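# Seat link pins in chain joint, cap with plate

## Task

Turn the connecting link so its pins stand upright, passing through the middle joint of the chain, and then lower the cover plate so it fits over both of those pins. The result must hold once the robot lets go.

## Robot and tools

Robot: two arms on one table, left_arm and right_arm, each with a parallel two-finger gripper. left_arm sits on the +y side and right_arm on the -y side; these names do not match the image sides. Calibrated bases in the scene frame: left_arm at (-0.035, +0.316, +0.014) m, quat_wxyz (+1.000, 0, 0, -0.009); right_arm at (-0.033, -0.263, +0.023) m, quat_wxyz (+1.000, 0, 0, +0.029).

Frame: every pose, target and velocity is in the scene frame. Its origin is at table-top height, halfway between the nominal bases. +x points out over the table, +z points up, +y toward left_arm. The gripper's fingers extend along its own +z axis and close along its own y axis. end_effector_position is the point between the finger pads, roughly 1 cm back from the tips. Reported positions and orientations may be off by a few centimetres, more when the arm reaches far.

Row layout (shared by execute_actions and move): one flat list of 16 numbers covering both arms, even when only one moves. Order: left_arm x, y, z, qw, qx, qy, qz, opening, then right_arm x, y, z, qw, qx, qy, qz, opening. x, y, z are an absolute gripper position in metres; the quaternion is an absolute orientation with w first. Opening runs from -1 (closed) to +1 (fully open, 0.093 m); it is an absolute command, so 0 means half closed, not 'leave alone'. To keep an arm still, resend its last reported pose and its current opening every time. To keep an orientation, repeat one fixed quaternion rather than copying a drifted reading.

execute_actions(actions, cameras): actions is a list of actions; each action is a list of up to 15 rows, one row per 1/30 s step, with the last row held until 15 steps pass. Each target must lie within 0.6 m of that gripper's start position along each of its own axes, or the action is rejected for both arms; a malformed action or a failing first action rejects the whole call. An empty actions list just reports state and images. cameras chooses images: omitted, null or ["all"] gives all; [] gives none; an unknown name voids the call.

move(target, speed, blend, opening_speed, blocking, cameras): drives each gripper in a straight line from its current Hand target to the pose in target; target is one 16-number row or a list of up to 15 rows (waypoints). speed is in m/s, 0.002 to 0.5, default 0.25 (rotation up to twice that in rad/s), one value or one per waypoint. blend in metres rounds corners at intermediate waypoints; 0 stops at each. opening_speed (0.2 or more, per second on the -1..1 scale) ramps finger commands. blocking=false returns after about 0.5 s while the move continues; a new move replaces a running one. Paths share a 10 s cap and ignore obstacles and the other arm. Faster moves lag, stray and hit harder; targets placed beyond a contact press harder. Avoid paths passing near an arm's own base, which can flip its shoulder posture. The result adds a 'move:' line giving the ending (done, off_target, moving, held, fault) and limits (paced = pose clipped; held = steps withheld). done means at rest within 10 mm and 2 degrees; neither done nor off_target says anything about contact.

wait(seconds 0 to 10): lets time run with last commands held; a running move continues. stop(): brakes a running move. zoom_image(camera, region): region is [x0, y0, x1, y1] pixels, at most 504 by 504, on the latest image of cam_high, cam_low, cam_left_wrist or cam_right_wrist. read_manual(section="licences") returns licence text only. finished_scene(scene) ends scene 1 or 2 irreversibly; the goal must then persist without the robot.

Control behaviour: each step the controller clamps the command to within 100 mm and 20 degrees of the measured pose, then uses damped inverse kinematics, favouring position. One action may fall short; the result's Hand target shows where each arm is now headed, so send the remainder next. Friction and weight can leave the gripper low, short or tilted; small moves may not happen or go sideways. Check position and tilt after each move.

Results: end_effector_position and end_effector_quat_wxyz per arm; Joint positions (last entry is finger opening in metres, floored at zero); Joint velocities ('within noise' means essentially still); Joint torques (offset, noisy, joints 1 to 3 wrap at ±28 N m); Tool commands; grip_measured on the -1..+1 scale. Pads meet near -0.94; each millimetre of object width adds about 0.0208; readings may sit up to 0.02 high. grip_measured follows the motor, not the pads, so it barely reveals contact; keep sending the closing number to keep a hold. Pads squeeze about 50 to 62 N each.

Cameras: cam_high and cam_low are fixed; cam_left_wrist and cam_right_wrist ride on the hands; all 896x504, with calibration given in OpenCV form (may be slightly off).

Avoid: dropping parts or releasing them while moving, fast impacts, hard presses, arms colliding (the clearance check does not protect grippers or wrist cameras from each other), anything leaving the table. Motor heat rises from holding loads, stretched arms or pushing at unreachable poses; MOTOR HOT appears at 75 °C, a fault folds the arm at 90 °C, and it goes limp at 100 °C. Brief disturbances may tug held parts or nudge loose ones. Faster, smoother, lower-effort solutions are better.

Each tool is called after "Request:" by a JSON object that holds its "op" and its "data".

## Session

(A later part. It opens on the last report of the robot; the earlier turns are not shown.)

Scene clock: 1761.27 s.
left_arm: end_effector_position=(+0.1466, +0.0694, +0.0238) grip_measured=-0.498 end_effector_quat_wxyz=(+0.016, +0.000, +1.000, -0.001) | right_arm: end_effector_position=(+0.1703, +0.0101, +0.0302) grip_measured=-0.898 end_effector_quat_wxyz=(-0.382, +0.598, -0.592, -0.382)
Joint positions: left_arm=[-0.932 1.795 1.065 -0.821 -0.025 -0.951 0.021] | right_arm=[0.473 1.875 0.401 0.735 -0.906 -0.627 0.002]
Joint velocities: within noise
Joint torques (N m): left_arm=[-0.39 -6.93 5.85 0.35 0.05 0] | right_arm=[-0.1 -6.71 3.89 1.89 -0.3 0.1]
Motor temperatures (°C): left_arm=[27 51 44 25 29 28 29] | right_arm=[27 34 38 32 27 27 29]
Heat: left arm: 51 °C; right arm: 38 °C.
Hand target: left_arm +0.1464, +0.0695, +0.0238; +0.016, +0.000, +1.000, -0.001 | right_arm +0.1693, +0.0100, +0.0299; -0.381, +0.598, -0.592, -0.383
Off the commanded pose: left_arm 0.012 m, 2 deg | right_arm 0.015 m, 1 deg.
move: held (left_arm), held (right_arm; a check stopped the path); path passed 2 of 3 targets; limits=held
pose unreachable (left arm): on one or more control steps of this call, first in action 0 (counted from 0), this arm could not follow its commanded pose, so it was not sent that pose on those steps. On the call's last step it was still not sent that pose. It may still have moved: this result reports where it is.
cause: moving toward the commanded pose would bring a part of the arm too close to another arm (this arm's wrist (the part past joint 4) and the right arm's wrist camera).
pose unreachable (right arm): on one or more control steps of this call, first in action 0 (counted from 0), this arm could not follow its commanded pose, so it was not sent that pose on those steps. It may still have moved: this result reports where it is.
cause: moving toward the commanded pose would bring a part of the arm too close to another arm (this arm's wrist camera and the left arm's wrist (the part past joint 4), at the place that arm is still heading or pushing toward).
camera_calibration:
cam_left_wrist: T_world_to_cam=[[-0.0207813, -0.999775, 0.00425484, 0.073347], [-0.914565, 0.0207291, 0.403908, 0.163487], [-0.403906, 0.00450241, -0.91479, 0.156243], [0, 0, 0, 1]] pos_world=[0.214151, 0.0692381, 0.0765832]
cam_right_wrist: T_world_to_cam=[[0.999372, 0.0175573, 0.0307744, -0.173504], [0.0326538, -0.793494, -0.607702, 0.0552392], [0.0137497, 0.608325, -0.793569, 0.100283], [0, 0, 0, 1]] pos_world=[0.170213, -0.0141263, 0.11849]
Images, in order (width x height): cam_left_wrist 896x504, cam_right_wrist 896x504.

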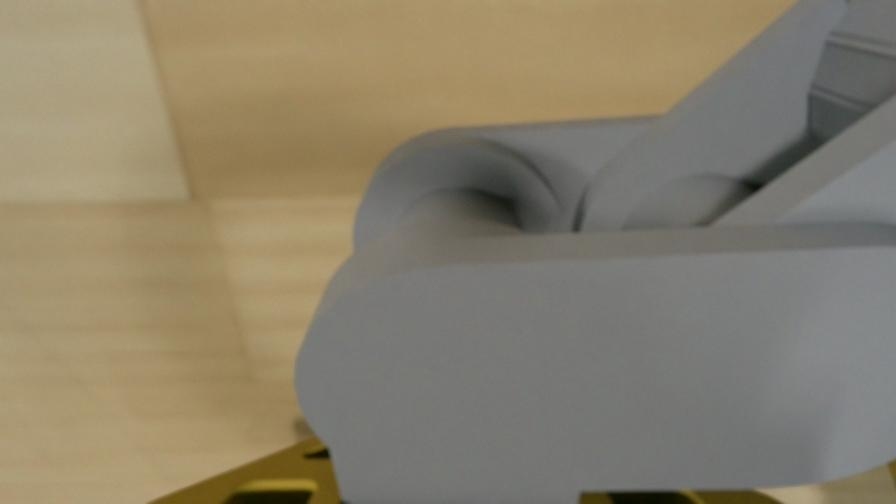

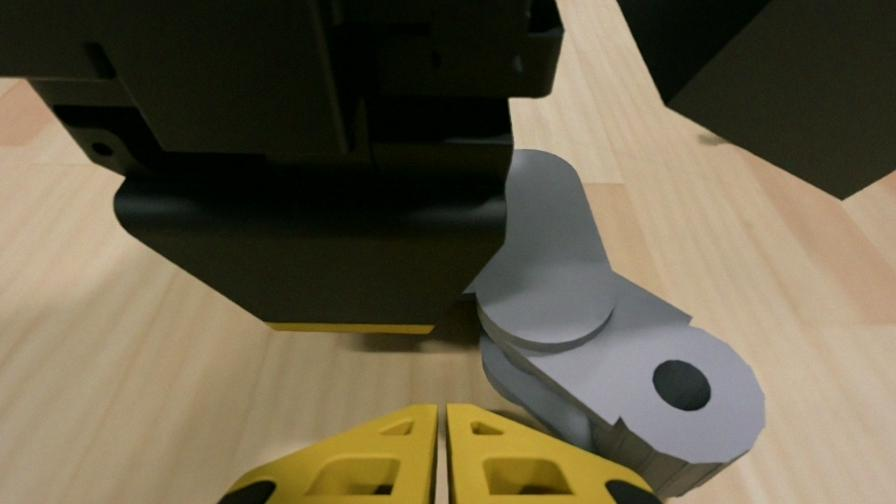

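Request:
{"op": "move", "data": {"target": [[0.1465, 0.0695, 0.0238, 0, 0, 1, 0, -0.85, 0.158, -0.06, 0.05, 0.38, -0.596, 0.596, 0.38, 0],[0.1465, 0.0695, 0.0238, 0, 0, 1, 0, 0.3, 0.158, -0.10, 0.10, 0.38, -0.596, 0.596, 0.38, 0],[0.1465, 0.0695, 0.10, 0, 0, 1, 0, 0.3, 0.20, -0.15, 0.20, 0.45, -0.40, 0.63, 0.45, 0],[0.2067, 0.025, 0.11, 0, 0.2672, 0.9636, 0, 0.3, 0.20, -0.15, 0.20, 0.45, -0.40, 0.63, 0.45, 0]], "speed": [0.1,0.1,0.15,0.15]}}

Request:
{"op": "zoom_image", "data": {"camera": "cam_right_wrist", "region": [300, 160, 640, 400]}}

Scene clock: 1851.20 s.
left_arm: end_effector_position=(+0.2041, +0.0274, +0.1075) grip_measured=+0.298 end_effector_quat_wxyz=(+0.003, +0.266, +0.964, +0.006) | right_arm: end_effector_position=(+0.1946, -0.1472, +0.1941) grip_measured=-0.002 end_effector_quat_wxyz=(+0.450, -0.407, +0.646, +0.463)
Joint positions: left_arm=[-0.867 1.976 1.656 -1.253 -0.014 -0.346 0.06] | right_arm=[-0.294 1.418 0.761 -1.07 -1.402 -1.491 0.045]
Joint velocities: within noise
Joint torques (N m): left_arm=[0.43 -8.03 8.75 0.27 0.2 0.07] | right_arm=[-0.98 -4.07 8.72 -0.14 -0.63 -0.01]
Motor temperatures (°C): left_arm=[27 48 46 25 29 28 30] | right_arm=[27 36 37 35 27 27 29]
Heat: left arm: 48 °C; right arm: 37 °C.
Hand target: left_arm +0.2067, +0.0250, +0.1100; +0.000, +0.267, +0.964, +0.000 | right_arm +0.1999, -0.1500, +0.2000; +0.459, -0.408, +0.643, +0.458
Off the commanded pose: left_arm 0.004 m, 1 deg | right_arm 0.008 m, 1 deg.
held back during your reply time or a wait (left arm), on 90 control steps: a part of the arm was too close to another arm, or the arm's last command would have brought one too close.
move: done
camera_calibration:
cam_left_wrist: T_world_to_cam=[[-0.531764, -0.846825, -0.0107026, 0.133878], [-0.766422, 0.475821, 0.4315, 0.137562], [-0.360312, 0.237658, -0.90205, 0.239552], [0, 0, 0, 1]] pos_world=[0.262936, -0.00901492, 0.158163]
cam_right_wrist: T_world_to_cam=[[0.949296, -0.238821, -0.204455, -0.182425], [-0.306142, -0.554287, -0.773979, 0.162652], [0.0715155, 0.797327, -0.599295, 0.304511], [0, 0, 0, 1]] pos_world=[0.201192, -0.196206, 0.271084]

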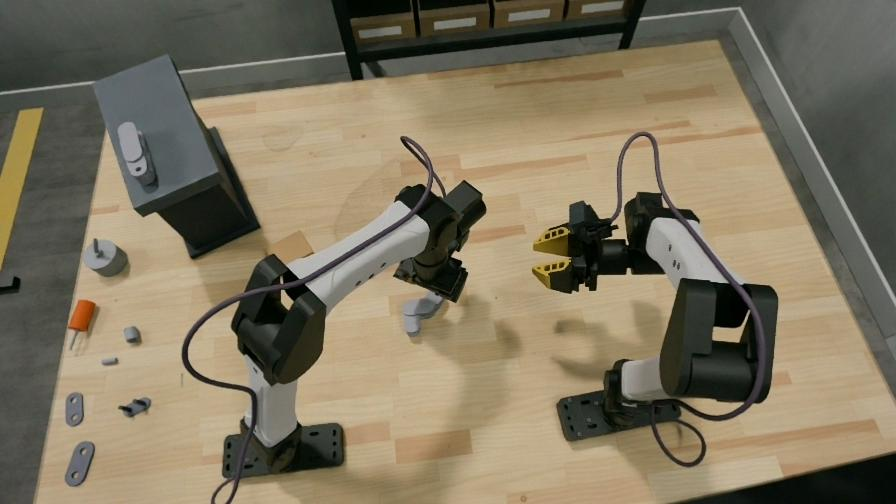

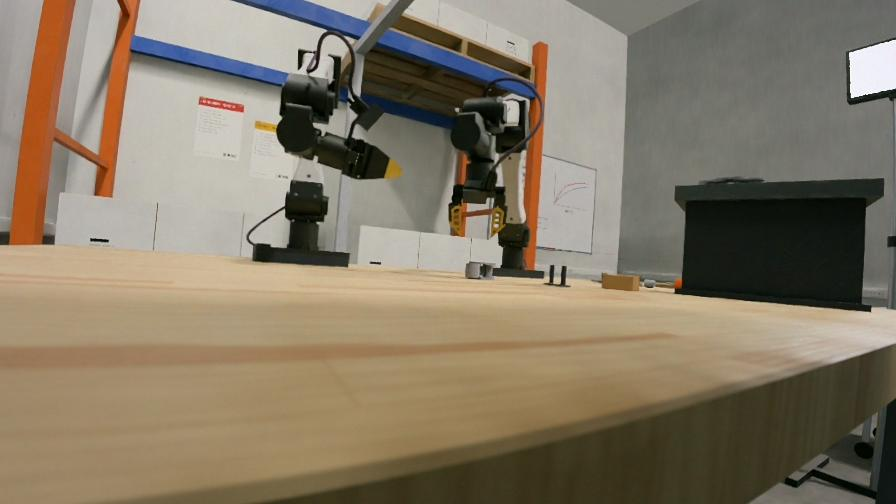

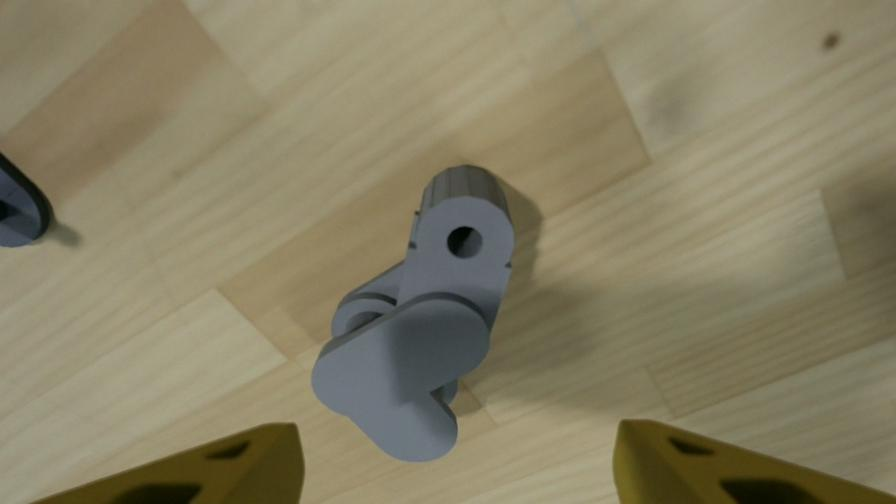

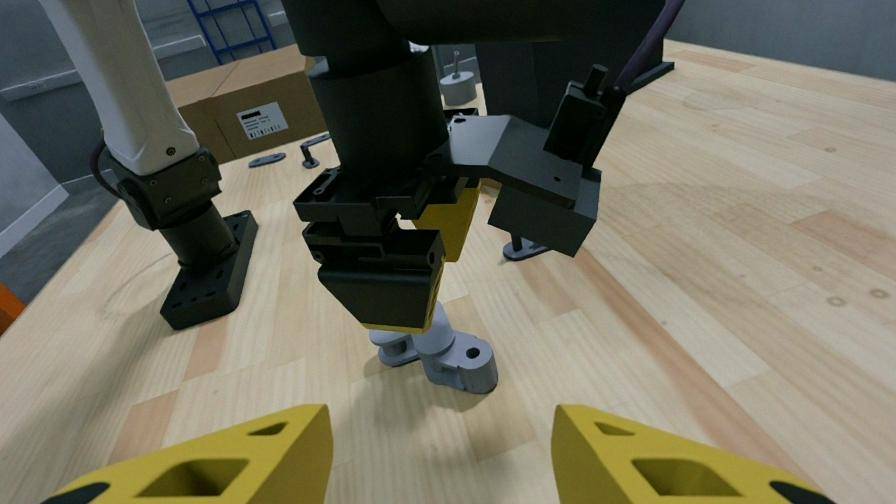

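Scaled by 1.482 from the camera's 896x504 image, which has a finer 1280x720 frame.

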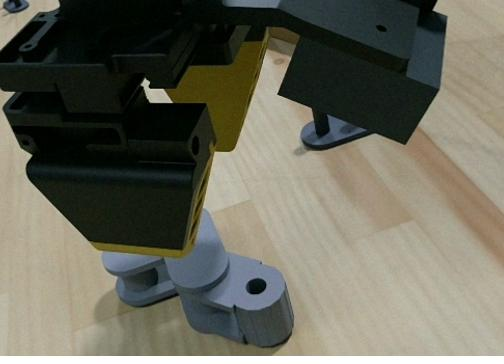

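Request:
{"op": "move", "data": {"target": [[0.2085, 0.0215, 0.06, 0, 0.3827, 0.9239, 0, 0.2, 0.20, -0.15, 0.20, 0.45, -0.40, 0.63, 0.45, 0],[0.2085, 0.0215, 0.021, 0, 0.3827, 0.9239, 0, 0.2, 0.20, -0.15, 0.20, 0.45, -0.40, 0.63, 0.45, 0]], "speed": [0.15,0.05]}}

Request:
{"op": "zoom_image", "data": {"camera": "cam_right_wrist", "region": [300, 200, 580, 420]}}

Scene clock: 1871.37 s.
left_arm: end_effector_position=(+0.2083, +0.0222, +0.0248) grip_measured=+0.202 end_effector_quat_wxyz=(+0.003, +0.381, +0.924, +0.006) | right_arm: end_effector_position=(+0.1945, -0.1472, +0.1941) grip_measured=-0.002 end_effector_quat_wxyz=(+0.450, -0.407, +0.646, +0.463)
Joint positions: left_arm=[-0.867 2.071 1.458 -0.958 -0.013 -0.103 0.055] | right_arm=[-0.294 1.418 0.761 -1.07 -1.402 -1.491 0.045]
Joint velocities: within noise
Joint torques (N m): left_arm=[0.09 -8.61 5.7 0.41 0.22 0.09] | right_arm=[-1.05 -4.15 8.72 -0.12 -0.66 0.04]
Motor temperatures (°C): left_arm=[27 47 46 25 29 28 29] | right_arm=[27 34 38 32 27 27 29]
Heat: left arm: 47 °C; right arm: 38 °C.
Hand target: left_arm +0.2084, +0.0215, +0.0211; +0.000, +0.383, +0.924, +0.000 | right_arm +0.1999, -0.1500, +0.2000; +0.459, -0.408, +0.643, +0.458
Off the commanded pose: left_arm 0.004 m, 1 deg | right_arm 0.009 m, 1 deg.
move: done
camera_calibration:
cam_left_wrist: T_world_to_cam=[[-0.719894, -0.69401, -0.0101355, 0.166597], [-0.629031, 0.646179, 0.432172, 0.146492], [-0.293383, 0.317493, -0.901734, 0.15195], [0, 0, 0, 1]] pos_world=[0.256659, -0.0272825, 0.0753971]
cam_right_wrist: T_world_to_cam=[[0.949234, -0.238741, -0.204834, -0.182249], [-0.306396, -0.554229, -0.77392, 0.162695], [0.071241, 0.797392, -0.599242, 0.304562], [0, 0, 0, 1]] pos_world=[0.201149, -0.196195, 0.271089]

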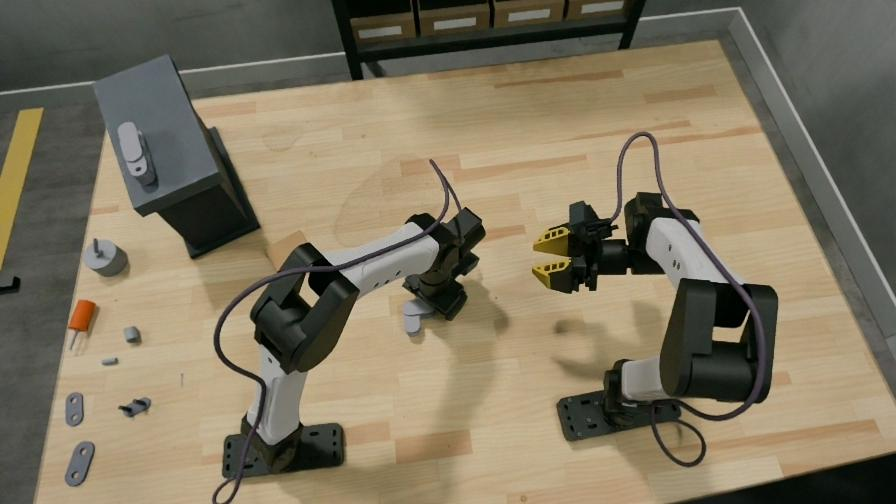

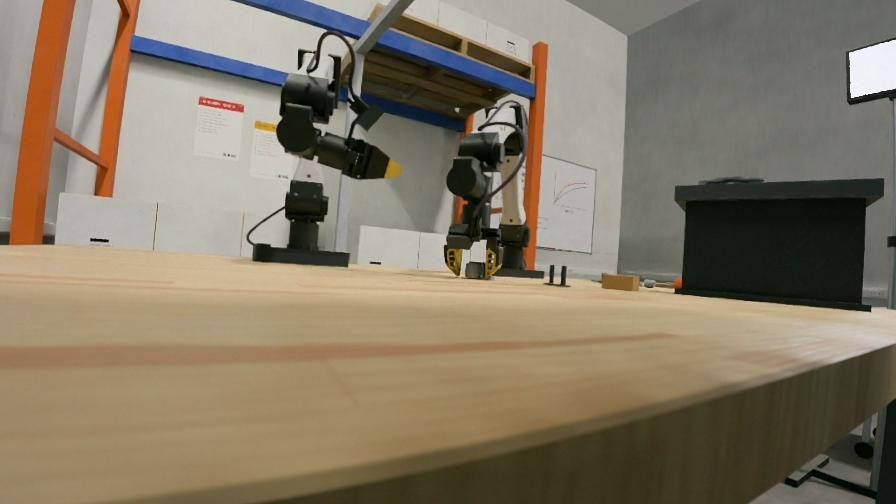

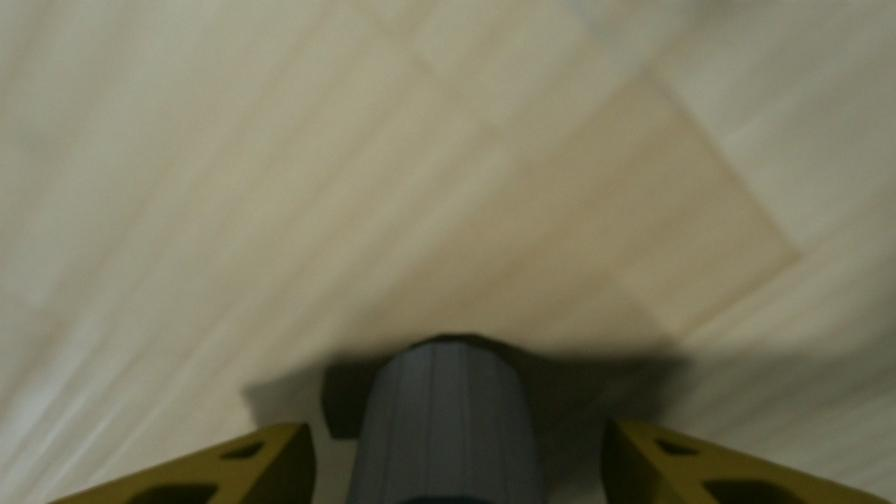

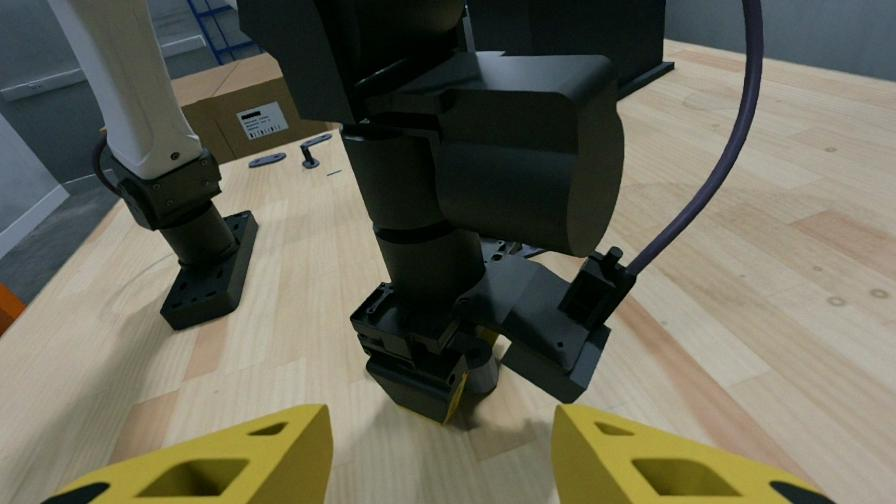

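Scaled by 1.800 from the camera's 896x504 image, which has a finer 1280x720 frame.

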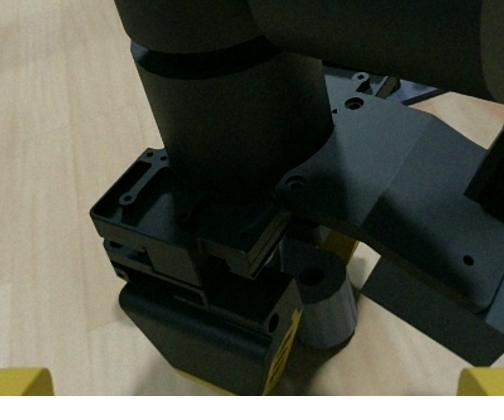

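Request:
{"op": "move", "data": {"target": [[0.2085, 0.0215, 0.023, 0, 0.3827, 0.9239, 0, -0.95, 0.20, -0.15, 0.20, 0.45, -0.40, 0.63, 0.45, 0],[0.2085, 0.0215, 0.085, 0, 0.3827, 0.9239, 0, -0.95, 0.20, -0.15, 0.20, 0.45, -0.40, 0.63, 0.45, 0]], "speed": [0.15,0.05]}}

Request:
{"op": "zoom_image", "data": {"camera": "cam_right_wrist", "region": [300, 200, 580, 420]}}

Request:
{"op": "zoom_image", "data": {"camera": "cam_low", "region": [420, 200, 620, 300]}}

Scene clock: 1883.83 s.
left_arm: end_effector_position=(+0.2057, +0.0250, +0.0602) grip_measured=-0.480 end_effector_quat_wxyz=(-0.017, +0.382, +0.924, +0.016) | right_arm: end_effector_position=(+0.1945, -0.1472, +0.1941) grip_measured=-0.002 end_effector_quat_wxyz=(+0.450, -0.407, +0.646, +0.463)
Joint positions: left_arm=[-0.867 2.056 1.582 -1.141 -0.012 -0.101 0.022] | right_arm=[-0.294 1.418 0.761 -1.07 -1.402 -1.491 0.045]
Joint velocities: within noise
Joint torques (N m): left_arm=[0.13 -13.01 9.06 -0.04 0.22 0.09] | right_arm=[-1.02 -4.22 8.68 -0.13 -0.62 0]
Motor temperatures (°C): left_arm=[27 48 46 25 29 28 29] | right_arm=[27 34 38 32 27 27 29]
Heat: left arm: 48 °C; right arm: 38 °C.
Hand target: left_arm +0.2082, +0.0218, +0.0843; +0.000, +0.383, +0.924, +0.000 | right_arm +0.1999, -0.1500, +0.2000; +0.459, -0.408, +0.643, +0.458
Off the commanded pose: left_arm 0.025 m, 3 deg | right_arm 0.009 m, 1 deg.
move: off_target (left_arm)
camera_calibration:
cam_left_wrist: T_world_to_cam=[[-0.72126, -0.692558, -0.0121914, 0.167379], [-0.614632, 0.63179, 0.472302, 0.122706], [-0.319394, 0.348146, -0.881352, 0.185619], [0, 0, 0, 1]] pos_world=[0.255428, -0.026228, 0.107682]
cam_right_wrist: T_world_to_cam=[[0.949234, -0.238741, -0.204834, -0.182249], [-0.306396, -0.554229, -0.77392, 0.162695], [0.071241, 0.797392, -0.599242, 0.304562], [0, 0, 0, 1]] pos_world=[0.201149, -0.196195, 0.271089]

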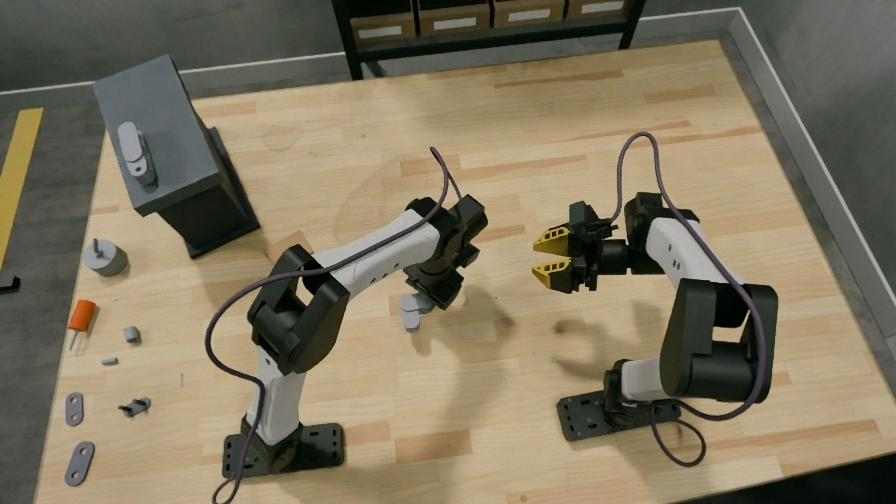

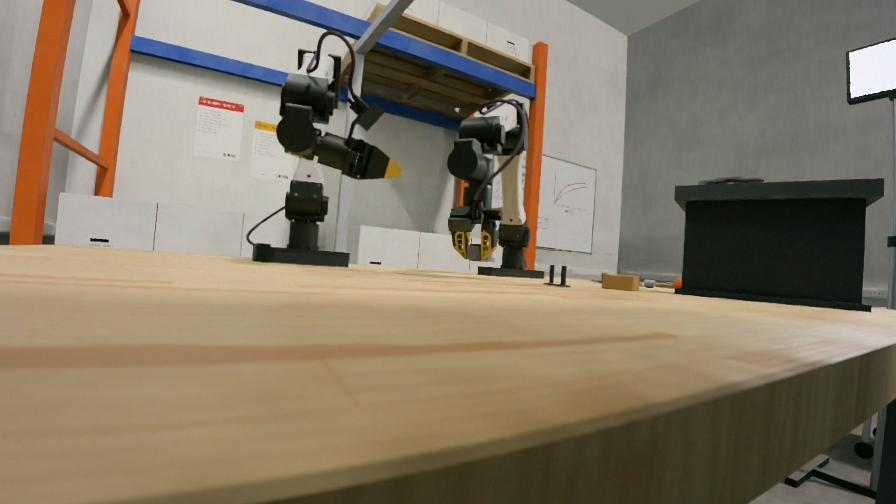

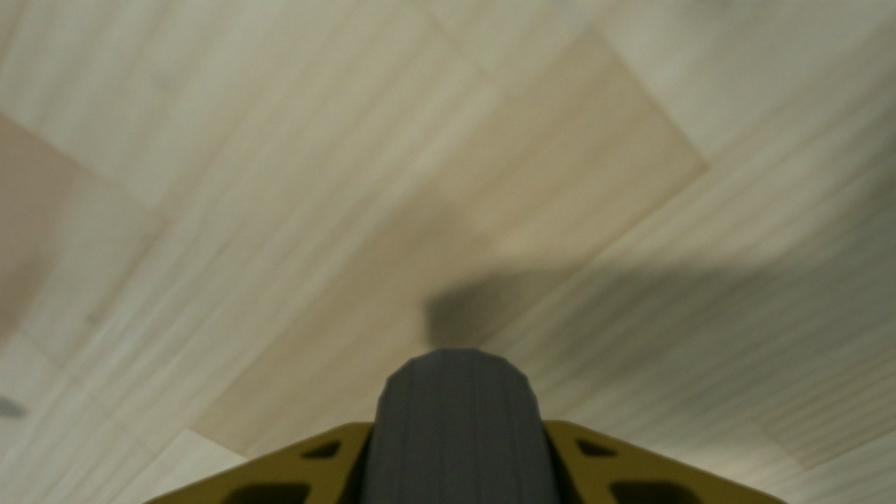

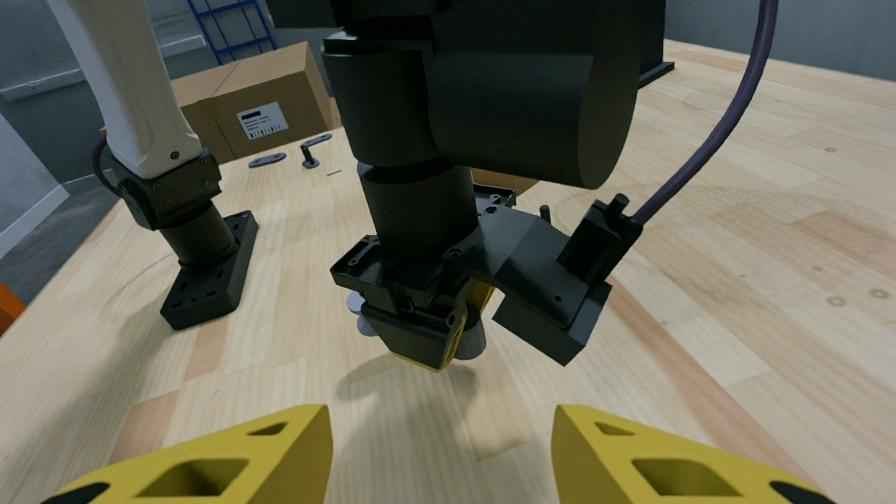

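Scaled by 1.800 from the camera's 896x504 image, which has a finer 1280x720 frame.

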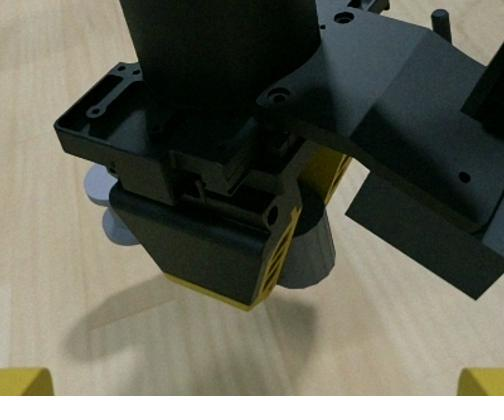

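Scaled by 2.520 from the camera's 896x504 image, which has a finer 1280x720 frame.

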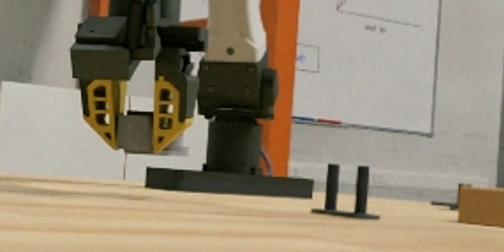

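Request:
{"op": "move", "data": {"target": [[0.2085, 0.03, 0.12, 0, 0.3827, 0.9239, 0, -0.95, 0.20, -0.15, 0.20, 0.45, -0.40, 0.63, 0.45, 0],[0.289, 0.148, 0.122, 0, 0, 1, 0, -0.95, 0.24, -0.10, 0.20, 0.45, -0.40, 0.63, 0.45, 0]], "speed": [0.1,0.12]}}

Request:
{"op": "zoom_image", "data": {"camera": "cam_right_wrist", "region": [300, 100, 640, 340]}}

Request:
{"op": "zoom_image", "data": {"camera": "cam_low", "region": [460, 200, 660, 300]}}

Scene clock: 1907.23 s.
left_arm: end_effector_position=(+0.2905, +0.1478, +0.1038) grip_measured=-0.481 end_effector_quat_wxyz=(-0.010, +0.006, +1.000, +0.012) | right_arm: end_effector_position=(+0.2405, -0.1016, +0.2073) grip_measured=-0.002 end_effector_quat_wxyz=(+0.466, -0.413, +0.635, +0.456)
Joint positions: left_arm=[-0.465 1.968 1.63 -1.26 -0.011 -0.469 0.022] | right_arm=[-0.062 1.316 0.594 0.109 -1.309 -0.398 0.045]
Joint velocities: within noise
Joint torques (N m): left_arm=[0.03 -11.96 7.99 0.02 0.19 -0.09] | right_arm=[0.42 -3.55 6.17 1.91 -0.21 0.19]
Motor temperatures (°C): left_arm=[27 56 48 25 29 28 30] | right_arm=[27 33 39 32 27 27 29]
Heat: left arm: 56 °C; right arm: 39 °C.
Hand target: left_arm +0.2889, +0.1481, +0.1215; +0.000, +0.000, +1.000, +0.000 | right_arm +0.2399, -0.1001, +0.2001; +0.459, -0.408, +0.642, +0.459
Off the commanded pose: left_arm 0.018 m, 2 deg | right_arm 0.008 m, 1 deg.
move: off_target (left_arm)
camera_calibration:
cam_left_wrist: T_world_to_cam=[[-0.0345842, -0.999214, -0.0193746, 0.160744], [-0.892003, 0.0221192, 0.451488, 0.249488], [-0.450705, 0.0328966, -0.892067, 0.294161], [0, 0, 0, 1]] pos_world=[0.360683, 0.145422, 0.152885]
cam_right_wrist: T_world_to_cam=[[0.956061, -0.241617, -0.166036, -0.222347], [-0.275459, -0.546509, -0.790854, 0.209117], [0.100343, 0.801841, -0.589052, 0.264254], [0, 0, 0, 1]] pos_world=[0.243664, -0.151328, 0.284123]

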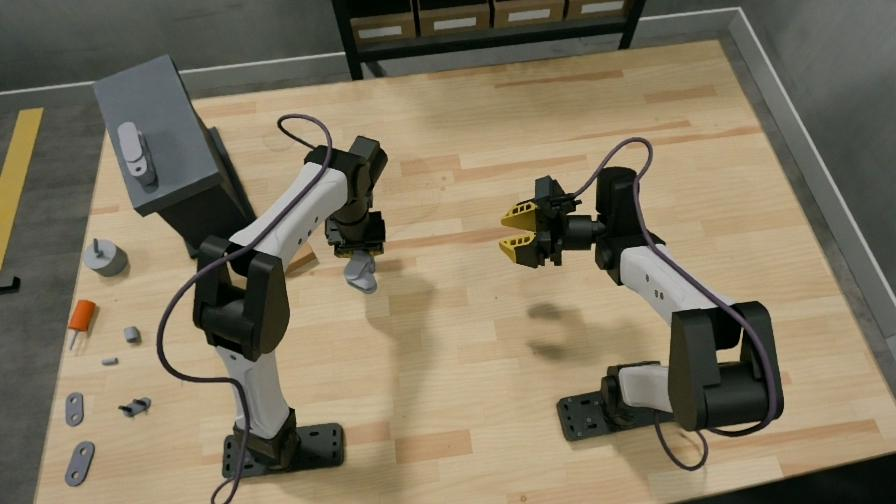

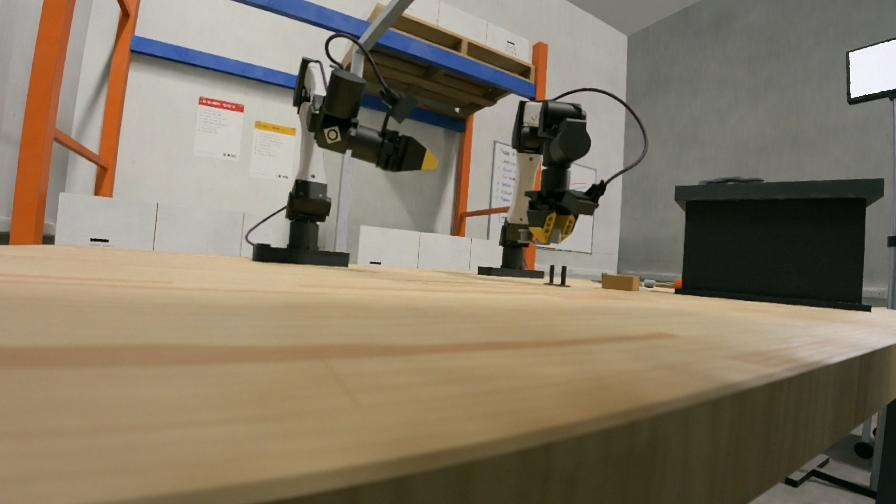

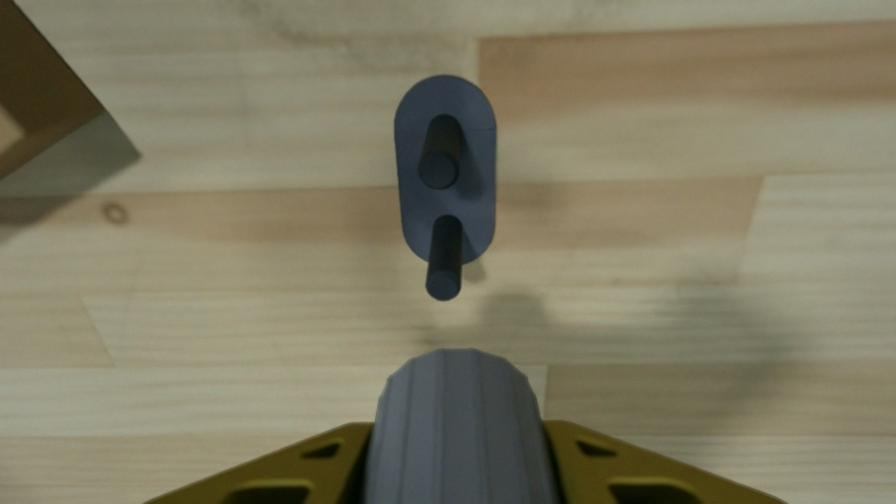

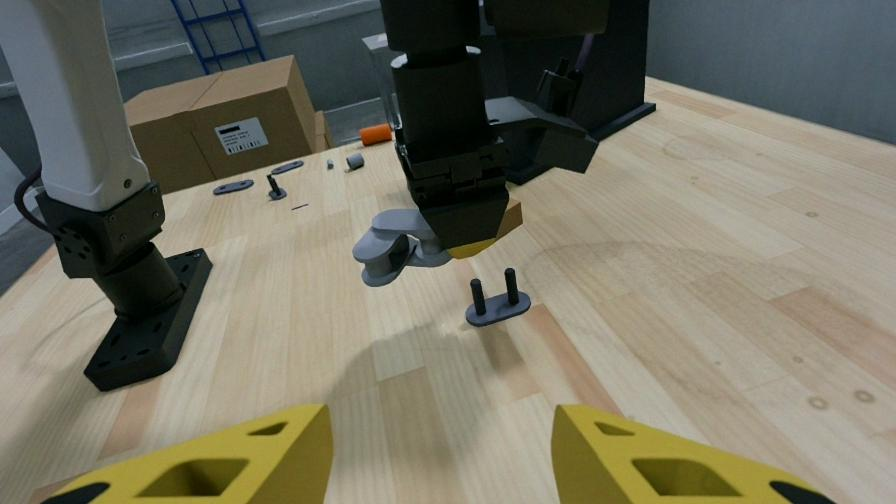

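Scaled by 1.482 from the camera's 896x504 image, which has a finer 1280x720 frame.

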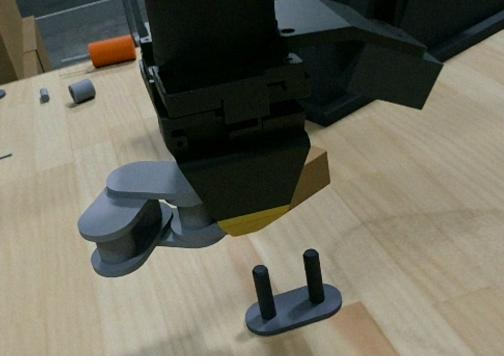

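Scaled by 2.520 from the camera's 896x504 image, which has a finer 1280x720 frame.

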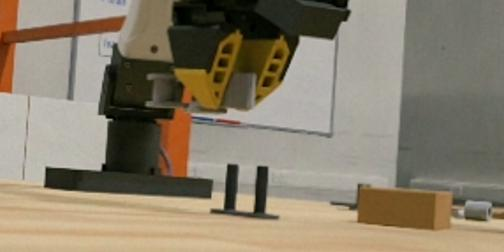

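Request:
{"op": "move", "data": {"target": [[0.289, 0.153, 0.097, 0, 0, 1, 0, -0.95, 0.27, -0.03, 0.15, 0.44, -0.41, 0.64, 0.46, 0]], "speed": [0.06], "cameras": ["cam_right_wrist","cam_left_wrist"]}}

Request:
{"op": "zoom_image", "data": {"camera": "cam_right_wrist", "region": [340, 100, 640, 320]}}

Request:
{"op": "zoom_image", "data": {"camera": "cam_left_wrist", "region": [320, 100, 600, 504]}}

Scene clock: 1965.53 s.
left_arm: end_effector_position=(+0.2872, +0.1531, +0.0832) grip_measured=-0.481 end_effector_quat_wxyz=(-0.014, +0.001, +1.000, +0.014) | right_arm: end_effector_position=(+0.2663, -0.0324, +0.1497) grip_measured=-0.002 end_effector_quat_wxyz=(+0.442, -0.415, +0.645, +0.466)
Joint positions: left_arm=[-0.456 1.968 1.547 -1.188 -0.011 -0.471 0.022] | right_arm=[0.189 1.663 0.563 0.7 -1.103 -0.121 0.045]
Joint velocities: within noise
Joint torques (N m): left_arm=[0.43 -11.79 6.53 0.24 0.18 0.06] | right_arm=[0.35 -5.7 7.36 2.17 -0.01 0.17]
Motor temperatures (°C): left_arm=[27 62 50 25 29 28 30] | right_arm=[27 33 39 36 27 27 29]
Heat: left arm: 62 °C; right arm: 39 °C.
Hand target: left_arm +0.2889, +0.1531, +0.0968; +0.000, +0.000, +1.000, +0.000 | right_arm +0.2699, -0.0300, +0.1501; +0.444, -0.414, +0.645, +0.464
Off the commanded pose: left_arm 0.014 m, 2 deg | right_arm 0.004 m, 0 deg.
move: off_target (left_arm)
camera_calibration:
cam_left_wrist: T_world_to_cam=[[-0.0244811, -0.999419, -0.0237098, 0.163002], [-0.888179, 0.0108584, 0.45937, 0.255725], [-0.458845, 0.0323044, -0.887929, 0.276232], [0, 0, 0, 1]] pos_world=[0.357868, 0.151207, 0.131667]
cam_right_wrist: T_world_to_cam=[[0.95326, -0.220923, -0.206127, -0.232376], [-0.29755, -0.567789, -0.767515, 0.210203], [0.052525, 0.792975, -0.606986, 0.187326], [0, 0, 0, 1]] pos_world=[0.274221, -0.0805309, 0.227139]
Images, in order (width x height): cam_left_wrist 896x504, cam_right_wrist 896x504.

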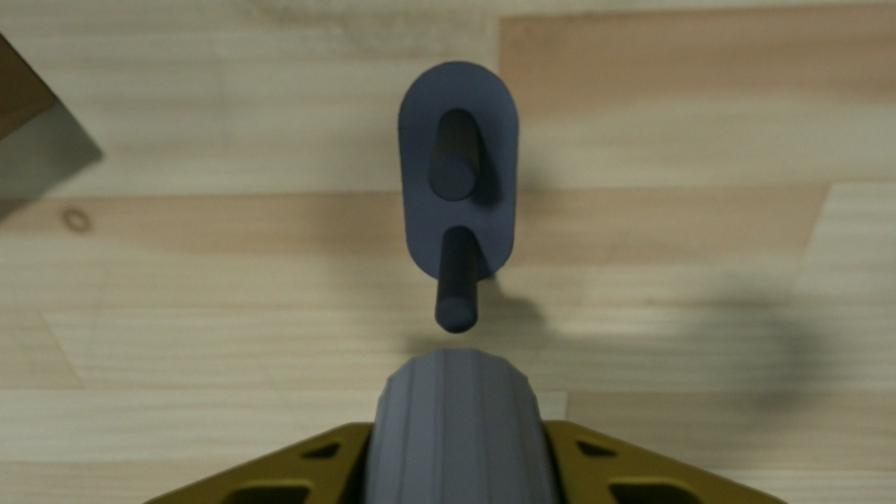

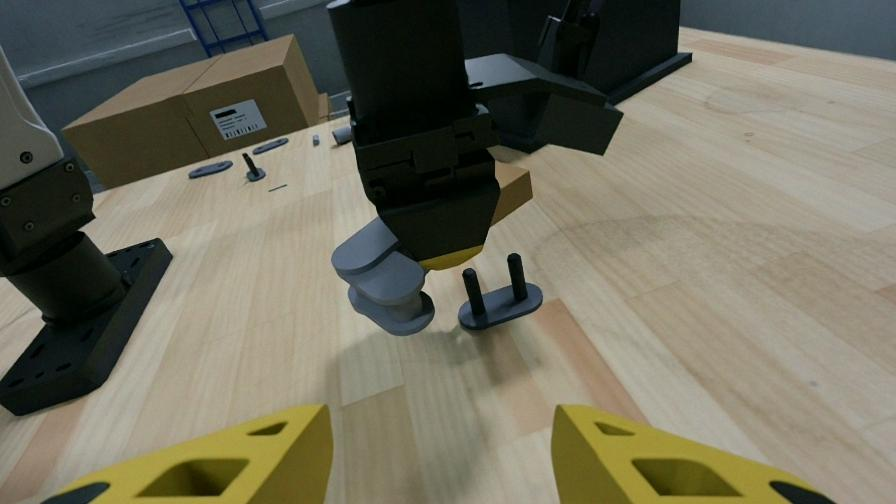

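Scaled by 1.680 from the camera's 896x504 image, which has a finer 1280x720 frame.

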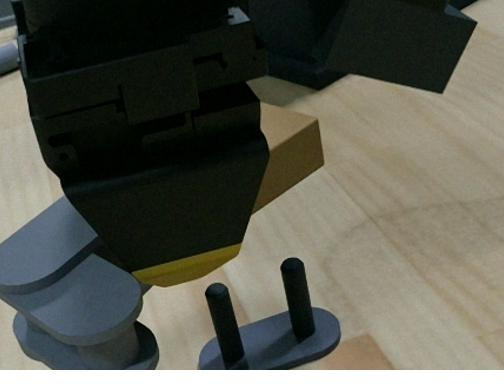

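Scaled by 1.248 from the camera's 896x504 image, which has a finer 1280x720 frame.

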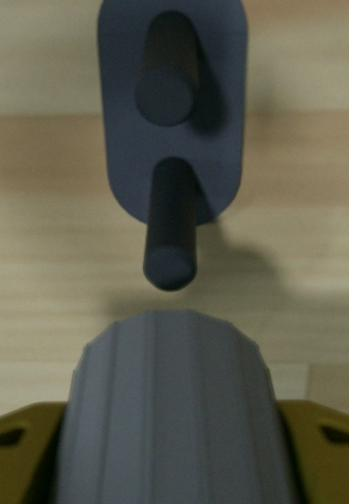

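Request:
{"op": "move", "data": {"target": [[0.2935, 0.153, 0.087, 0, 0, 1, 0, -0.95, 0.31, 0.02, 0.11, 0.42, -0.45, 0.62, 0.48, 0]], "speed": [0.06], "cameras": ["cam_right_wrist","cam_left_wrist"]}}

Request:
{"op": "zoom_image", "data": {"camera": "cam_left_wrist", "region": [320, 100, 600, 504]}}

Scene clock: 2028.67 s.
left_arm: end_effector_position=(+0.2920, +0.1529, +0.0807) grip_measured=-0.481 end_effector_quat_wxyz=(-0.006, -0.001, +1.000, +0.009) | right_arm: end_effector_position=(+0.3059, +0.0157, +0.1080) grip_measured=-0.002 end_effector_quat_wxyz=(+0.415, -0.445, +0.629, +0.484)
Joint positions: left_arm=[-0.451 1.968 1.537 -1.158 -0.011 -0.47 0.022] | right_arm=[0.281 2.002 0.806 0.769 -1.101 -0.138 0.045]
Joint velocities: within noise
Joint torques (N m): left_arm=[0.39 -9.96 6.57 0.26 0.18 0.11] | right_arm=[0.47 -8.09 8.05 2.16 -0.15 0]
Motor temperatures (°C): left_arm=[27 62 48 25 29 28 30] | right_arm=[27 35 39 37 26 27 29]
Heat: left arm: 62 °C; right arm: 39 °C.
Hand target: left_arm +0.2935, +0.1531, +0.0869; +0.000, +0.000, +1.000, +0.000 | right_arm +0.3098, +0.0199, +0.1100; +0.421, -0.451, +0.622, +0.482
Off the commanded pose: left_arm 0.007 m, 1 deg | right_arm 0.006 m, 1 deg.
move: done
camera_calibration:
cam_left_wrist: T_world_to_cam=[[-0.0199438, -0.999687, -0.0150869, 0.160836], [-0.896195, 0.0111857, 0.44352, 0.264671], [-0.443212, 0.0223663, -0.896138, 0.27382], [0, 0, 0, 1]] pos_world=[0.361765, 0.1517, 0.13042]
cam_right_wrist: T_world_to_cam=[[0.967837, -0.134262, -0.212756, -0.273191], [-0.250215, -0.601635, -0.75857, 0.202362], [-0.0261537, 0.787407, -0.615879, 0.146874], [0, 0, 0, 1]] pos_world=[0.318879, -0.0305814, 0.185839]
Images, in order (width x height): cam_left_wrist 896x504, cam_right_wrist 896x504.

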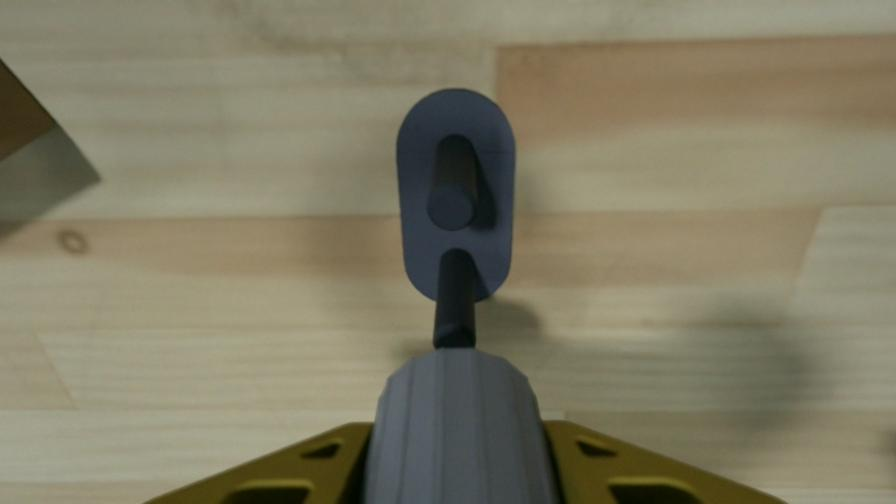

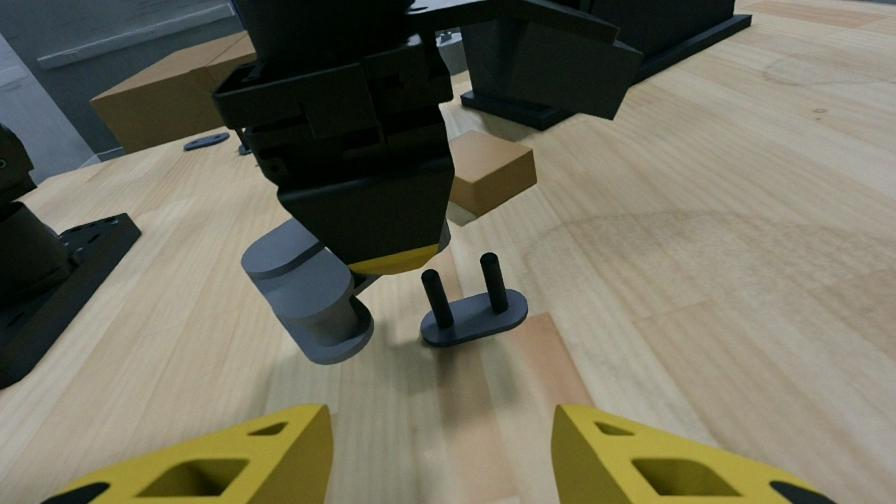

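Scaled by 1.248 from the camera's 896x504 image, which has a finer 1280x720 frame.

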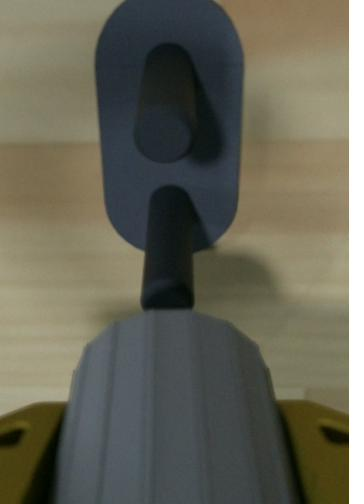

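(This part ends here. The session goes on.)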